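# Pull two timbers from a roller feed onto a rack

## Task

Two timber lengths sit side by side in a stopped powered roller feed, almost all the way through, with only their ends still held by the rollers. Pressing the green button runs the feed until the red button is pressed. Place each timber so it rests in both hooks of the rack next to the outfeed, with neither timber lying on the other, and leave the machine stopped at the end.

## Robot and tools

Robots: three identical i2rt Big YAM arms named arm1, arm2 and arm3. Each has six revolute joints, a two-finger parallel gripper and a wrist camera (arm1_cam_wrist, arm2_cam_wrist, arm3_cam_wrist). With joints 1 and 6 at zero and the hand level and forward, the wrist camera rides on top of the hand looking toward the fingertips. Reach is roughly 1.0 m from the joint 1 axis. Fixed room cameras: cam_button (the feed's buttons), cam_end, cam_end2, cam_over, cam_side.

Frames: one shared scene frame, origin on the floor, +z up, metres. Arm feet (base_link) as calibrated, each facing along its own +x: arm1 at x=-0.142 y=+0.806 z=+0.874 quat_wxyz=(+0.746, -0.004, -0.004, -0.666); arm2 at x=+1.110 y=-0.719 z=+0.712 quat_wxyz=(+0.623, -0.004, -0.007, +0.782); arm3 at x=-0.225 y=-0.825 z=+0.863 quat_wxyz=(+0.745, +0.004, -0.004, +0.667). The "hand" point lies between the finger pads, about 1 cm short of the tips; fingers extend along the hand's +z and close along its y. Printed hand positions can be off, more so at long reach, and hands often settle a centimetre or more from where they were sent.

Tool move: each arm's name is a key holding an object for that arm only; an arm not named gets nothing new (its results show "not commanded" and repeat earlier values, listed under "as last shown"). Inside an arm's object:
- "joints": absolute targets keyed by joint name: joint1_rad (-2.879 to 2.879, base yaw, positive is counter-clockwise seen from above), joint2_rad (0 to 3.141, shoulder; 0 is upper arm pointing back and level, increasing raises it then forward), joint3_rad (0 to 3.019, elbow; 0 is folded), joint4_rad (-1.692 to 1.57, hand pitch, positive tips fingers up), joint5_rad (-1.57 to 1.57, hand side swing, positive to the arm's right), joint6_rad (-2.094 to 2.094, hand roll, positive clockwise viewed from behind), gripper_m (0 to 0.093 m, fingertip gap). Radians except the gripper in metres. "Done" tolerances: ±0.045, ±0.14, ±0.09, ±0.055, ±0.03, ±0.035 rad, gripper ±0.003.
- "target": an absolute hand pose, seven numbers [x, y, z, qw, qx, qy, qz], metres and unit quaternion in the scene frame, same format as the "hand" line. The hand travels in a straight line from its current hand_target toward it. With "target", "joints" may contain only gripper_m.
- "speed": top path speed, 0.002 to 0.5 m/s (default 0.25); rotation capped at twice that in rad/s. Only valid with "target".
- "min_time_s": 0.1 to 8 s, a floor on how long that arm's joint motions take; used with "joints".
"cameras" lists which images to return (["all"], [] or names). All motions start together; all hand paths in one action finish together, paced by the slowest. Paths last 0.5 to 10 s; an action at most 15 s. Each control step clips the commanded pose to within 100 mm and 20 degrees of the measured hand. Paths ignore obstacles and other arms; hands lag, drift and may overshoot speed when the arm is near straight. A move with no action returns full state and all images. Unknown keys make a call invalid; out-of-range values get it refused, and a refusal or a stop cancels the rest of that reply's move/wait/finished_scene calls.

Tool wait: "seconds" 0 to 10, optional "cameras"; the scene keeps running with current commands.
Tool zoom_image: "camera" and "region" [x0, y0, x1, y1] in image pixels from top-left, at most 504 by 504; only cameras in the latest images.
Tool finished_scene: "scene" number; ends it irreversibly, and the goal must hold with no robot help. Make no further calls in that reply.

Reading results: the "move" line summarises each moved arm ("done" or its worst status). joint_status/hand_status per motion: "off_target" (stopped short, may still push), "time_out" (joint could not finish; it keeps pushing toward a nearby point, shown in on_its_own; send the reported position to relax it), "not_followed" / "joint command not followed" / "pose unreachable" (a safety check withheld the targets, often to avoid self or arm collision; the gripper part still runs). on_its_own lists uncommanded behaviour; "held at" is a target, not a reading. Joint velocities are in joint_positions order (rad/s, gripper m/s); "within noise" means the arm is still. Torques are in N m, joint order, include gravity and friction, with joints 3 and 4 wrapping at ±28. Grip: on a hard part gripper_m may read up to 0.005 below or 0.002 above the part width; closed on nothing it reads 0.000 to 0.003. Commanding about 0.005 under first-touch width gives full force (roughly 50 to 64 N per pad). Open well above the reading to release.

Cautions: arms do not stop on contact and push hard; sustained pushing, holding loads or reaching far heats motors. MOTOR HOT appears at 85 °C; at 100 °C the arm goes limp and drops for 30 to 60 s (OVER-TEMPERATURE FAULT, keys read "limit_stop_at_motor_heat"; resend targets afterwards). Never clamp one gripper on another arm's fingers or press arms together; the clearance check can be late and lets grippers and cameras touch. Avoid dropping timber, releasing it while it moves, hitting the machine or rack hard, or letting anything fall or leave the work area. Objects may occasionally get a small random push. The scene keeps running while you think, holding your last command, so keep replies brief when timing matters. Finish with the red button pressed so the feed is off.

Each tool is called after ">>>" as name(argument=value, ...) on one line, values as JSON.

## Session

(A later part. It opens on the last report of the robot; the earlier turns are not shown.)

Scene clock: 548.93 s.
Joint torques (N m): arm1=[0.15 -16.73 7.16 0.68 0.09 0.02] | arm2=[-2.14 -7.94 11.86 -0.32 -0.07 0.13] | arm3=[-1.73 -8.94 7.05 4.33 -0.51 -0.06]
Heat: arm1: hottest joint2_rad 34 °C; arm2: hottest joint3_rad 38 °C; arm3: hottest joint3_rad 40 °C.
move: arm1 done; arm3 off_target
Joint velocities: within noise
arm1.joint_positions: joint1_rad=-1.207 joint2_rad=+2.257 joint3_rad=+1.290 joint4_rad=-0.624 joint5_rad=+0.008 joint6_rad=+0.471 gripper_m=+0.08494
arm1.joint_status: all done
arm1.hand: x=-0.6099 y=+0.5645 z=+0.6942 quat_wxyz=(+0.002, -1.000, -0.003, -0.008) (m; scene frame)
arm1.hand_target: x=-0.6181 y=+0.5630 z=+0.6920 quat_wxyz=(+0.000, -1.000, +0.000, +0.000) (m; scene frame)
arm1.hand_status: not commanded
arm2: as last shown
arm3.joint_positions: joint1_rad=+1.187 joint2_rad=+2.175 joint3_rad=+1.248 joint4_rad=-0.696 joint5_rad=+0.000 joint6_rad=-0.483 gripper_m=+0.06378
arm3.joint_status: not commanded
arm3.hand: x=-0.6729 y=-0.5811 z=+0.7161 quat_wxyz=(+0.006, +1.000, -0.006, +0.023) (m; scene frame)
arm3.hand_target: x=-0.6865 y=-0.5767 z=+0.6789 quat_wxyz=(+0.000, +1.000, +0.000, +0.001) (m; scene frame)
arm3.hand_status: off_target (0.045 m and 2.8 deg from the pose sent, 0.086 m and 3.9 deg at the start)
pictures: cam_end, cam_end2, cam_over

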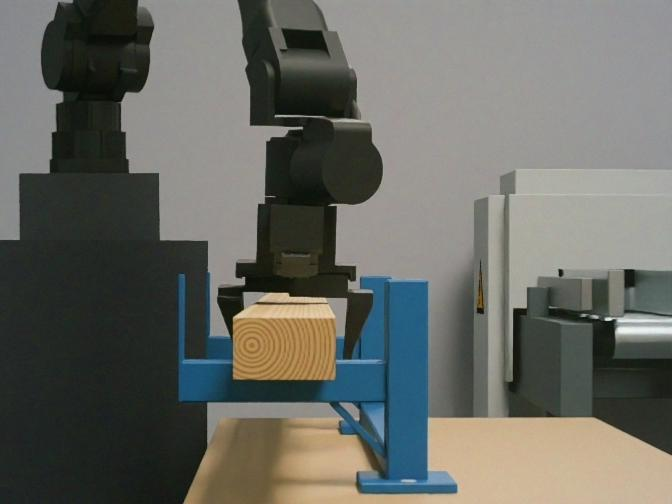

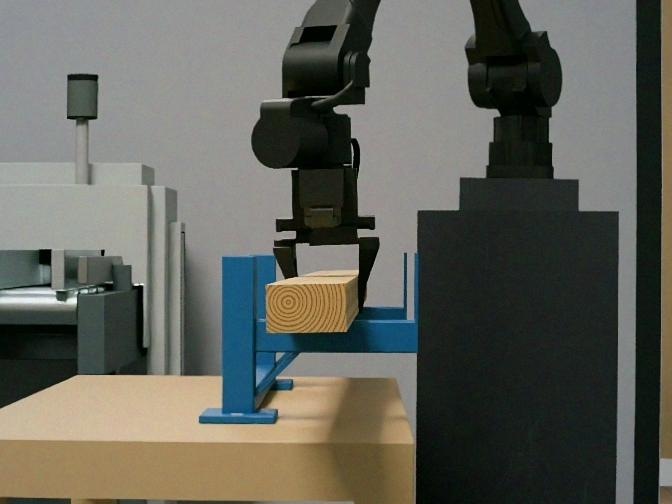

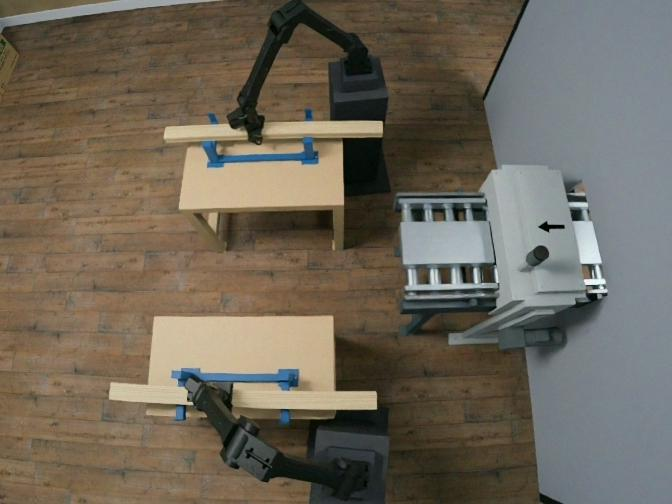

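>>> move(arm1={"target":[-0.618,0.563,0.95,0,1,0,0],"speed":0.12}, arm3={"joints":{"gripper_m":0.088}})

>>> move(arm3={"target":[-0.682,-0.578,0.95,0,1,0,0],"speed":0.12}, cameras=["cam_over","cam_end","cam_end2","cam_side"])

Scene clock: 559.23 s.
Joint torques (N m): arm1=[0.73 -16.03 12.6 -0.28 0.11 0.06] | arm2=[-2.14 -7.94 11.86 -0.34 -0.07 0.14] | arm3=[-1.73 -14.33 6.05 0.9 -0.21 -0.04]
Heat: arm1: hottest joint2_rad 34 °C; arm2: hottest joint3_rad 38 °C; arm3: hottest joint3_rad 39 °C.
move: arm1 off_target; arm3 done
Joint velocities: within noise
arm1.joint_positions: joint1_rad=-1.207 joint2_rad=+1.840 joint3_rad=+1.378 joint4_rad=-1.145 joint5_rad=+0.008 joint6_rad=+0.472 gripper_m=+0.08494
arm1.joint_status: not commanded
arm1.hand: x=-0.6055 y=+0.5698 z=+0.9354 quat_wxyz=(+0.006, -1.000, -0.002, -0.015) (m; scene frame)
arm1.hand_target: x=-0.6175 y=+0.5633 z=+0.9501 quat_wxyz=(+0.000, -1.000, +0.000, +0.000) (m; scene frame)
arm1.hand_status: off_target (0.020 m and 1.9 deg from the pose sent, 0.256 m and 1.0 deg at the start)
arm2: as last shown
arm3.joint_positions: joint1_rad=+1.187 joint2_rad=+2.243 joint3_rad=+1.257 joint4_rad=-0.598 joint5_rad=-0.009 joint6_rad=-0.484 gripper_m=+0.08795
arm3.joint_status: all done
arm3.hand: x=-0.6817 y=-0.5777 z=+0.6835 quat_wxyz=(+0.001, +1.000, -0.005, +0.004) (m; scene frame)
arm3.hand_target: x=-0.6864 y=-0.5768 z=+0.6788 quat_wxyz=(+0.000, +1.000, +0.000, +0.001) (m; scene frame)
arm3.hand_status: not commanded
pictures: none

Scene clock: 562.23 s.
Joint torques (N m): arm1=[0.85 -16.15 12.6 -0.31 0.11 0.06] | arm2=[-2.08 -7.94 11.86 -0.32 -0.07 0.14] | arm3=[-2.43 -13.33 11.25 0.16 -0.21 -0.07]
Heat: arm1: hottest joint2_rad 33 °C; arm2: hottest joint3_rad 38 °C; arm3: hottest joint3_rad 39 °C.
move: arm3 off_target
Joint velocities: within noise
arm1, arm2: as last shown
arm3.joint_positions: joint1_rad=+1.187 joint2_rad=+1.790 joint3_rad=+1.333 joint4_rad=-1.155 joint5_rad=-0.009 joint6_rad=-0.490 gripper_m=+0.08795
arm3.joint_status: not commanded
arm3.hand: x=-0.6682 y=-0.5881 z=+0.9344 quat_wxyz=(+0.007, +1.000, -0.002, +0.017) (m; scene frame)
arm3.hand_target: x=-0.6813 y=-0.5783 z=+0.9502 quat_wxyz=(+0.000, +1.000, +0.000, +0.000) (m; scene frame)
arm3.hand_status: off_target (0.023 m and 2.1 deg from the pose sent, 0.266 m and 0.7 deg at the start)
pictures: cam_end, cam_end2, cam_over, cam_side

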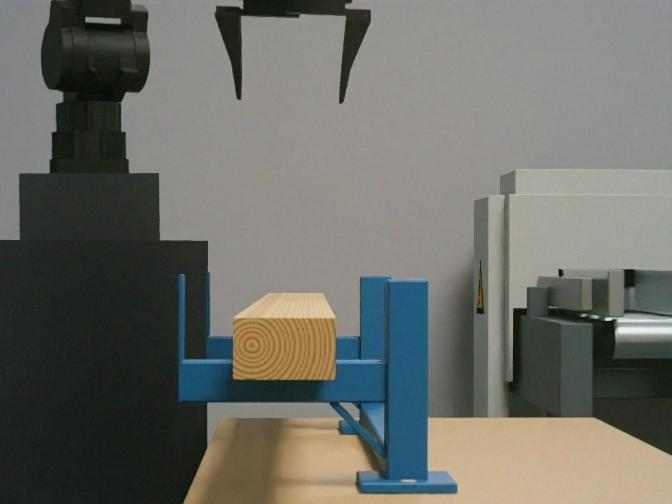

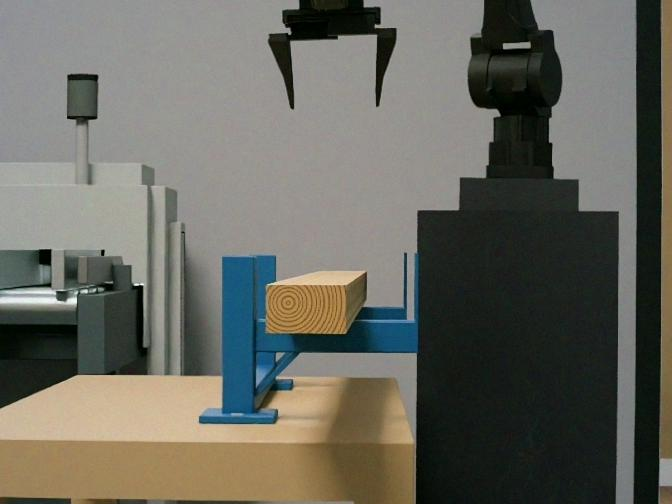

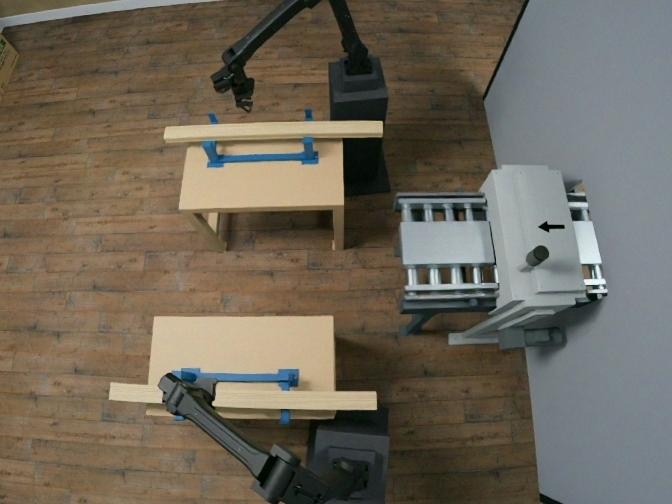

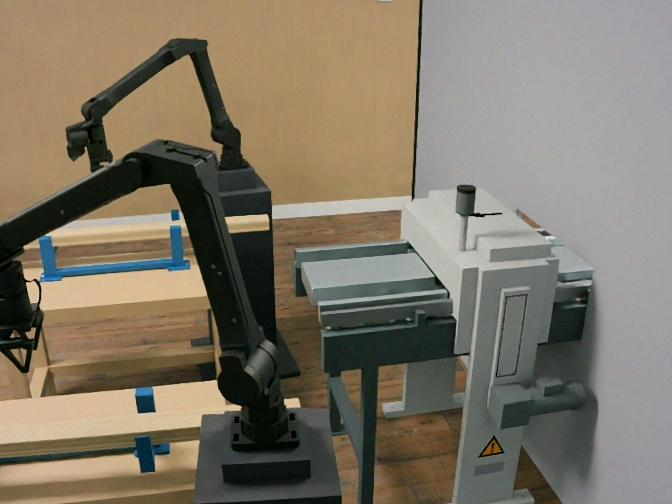

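>>> finished_scene(scene=1)

The scene is finished: the task was done.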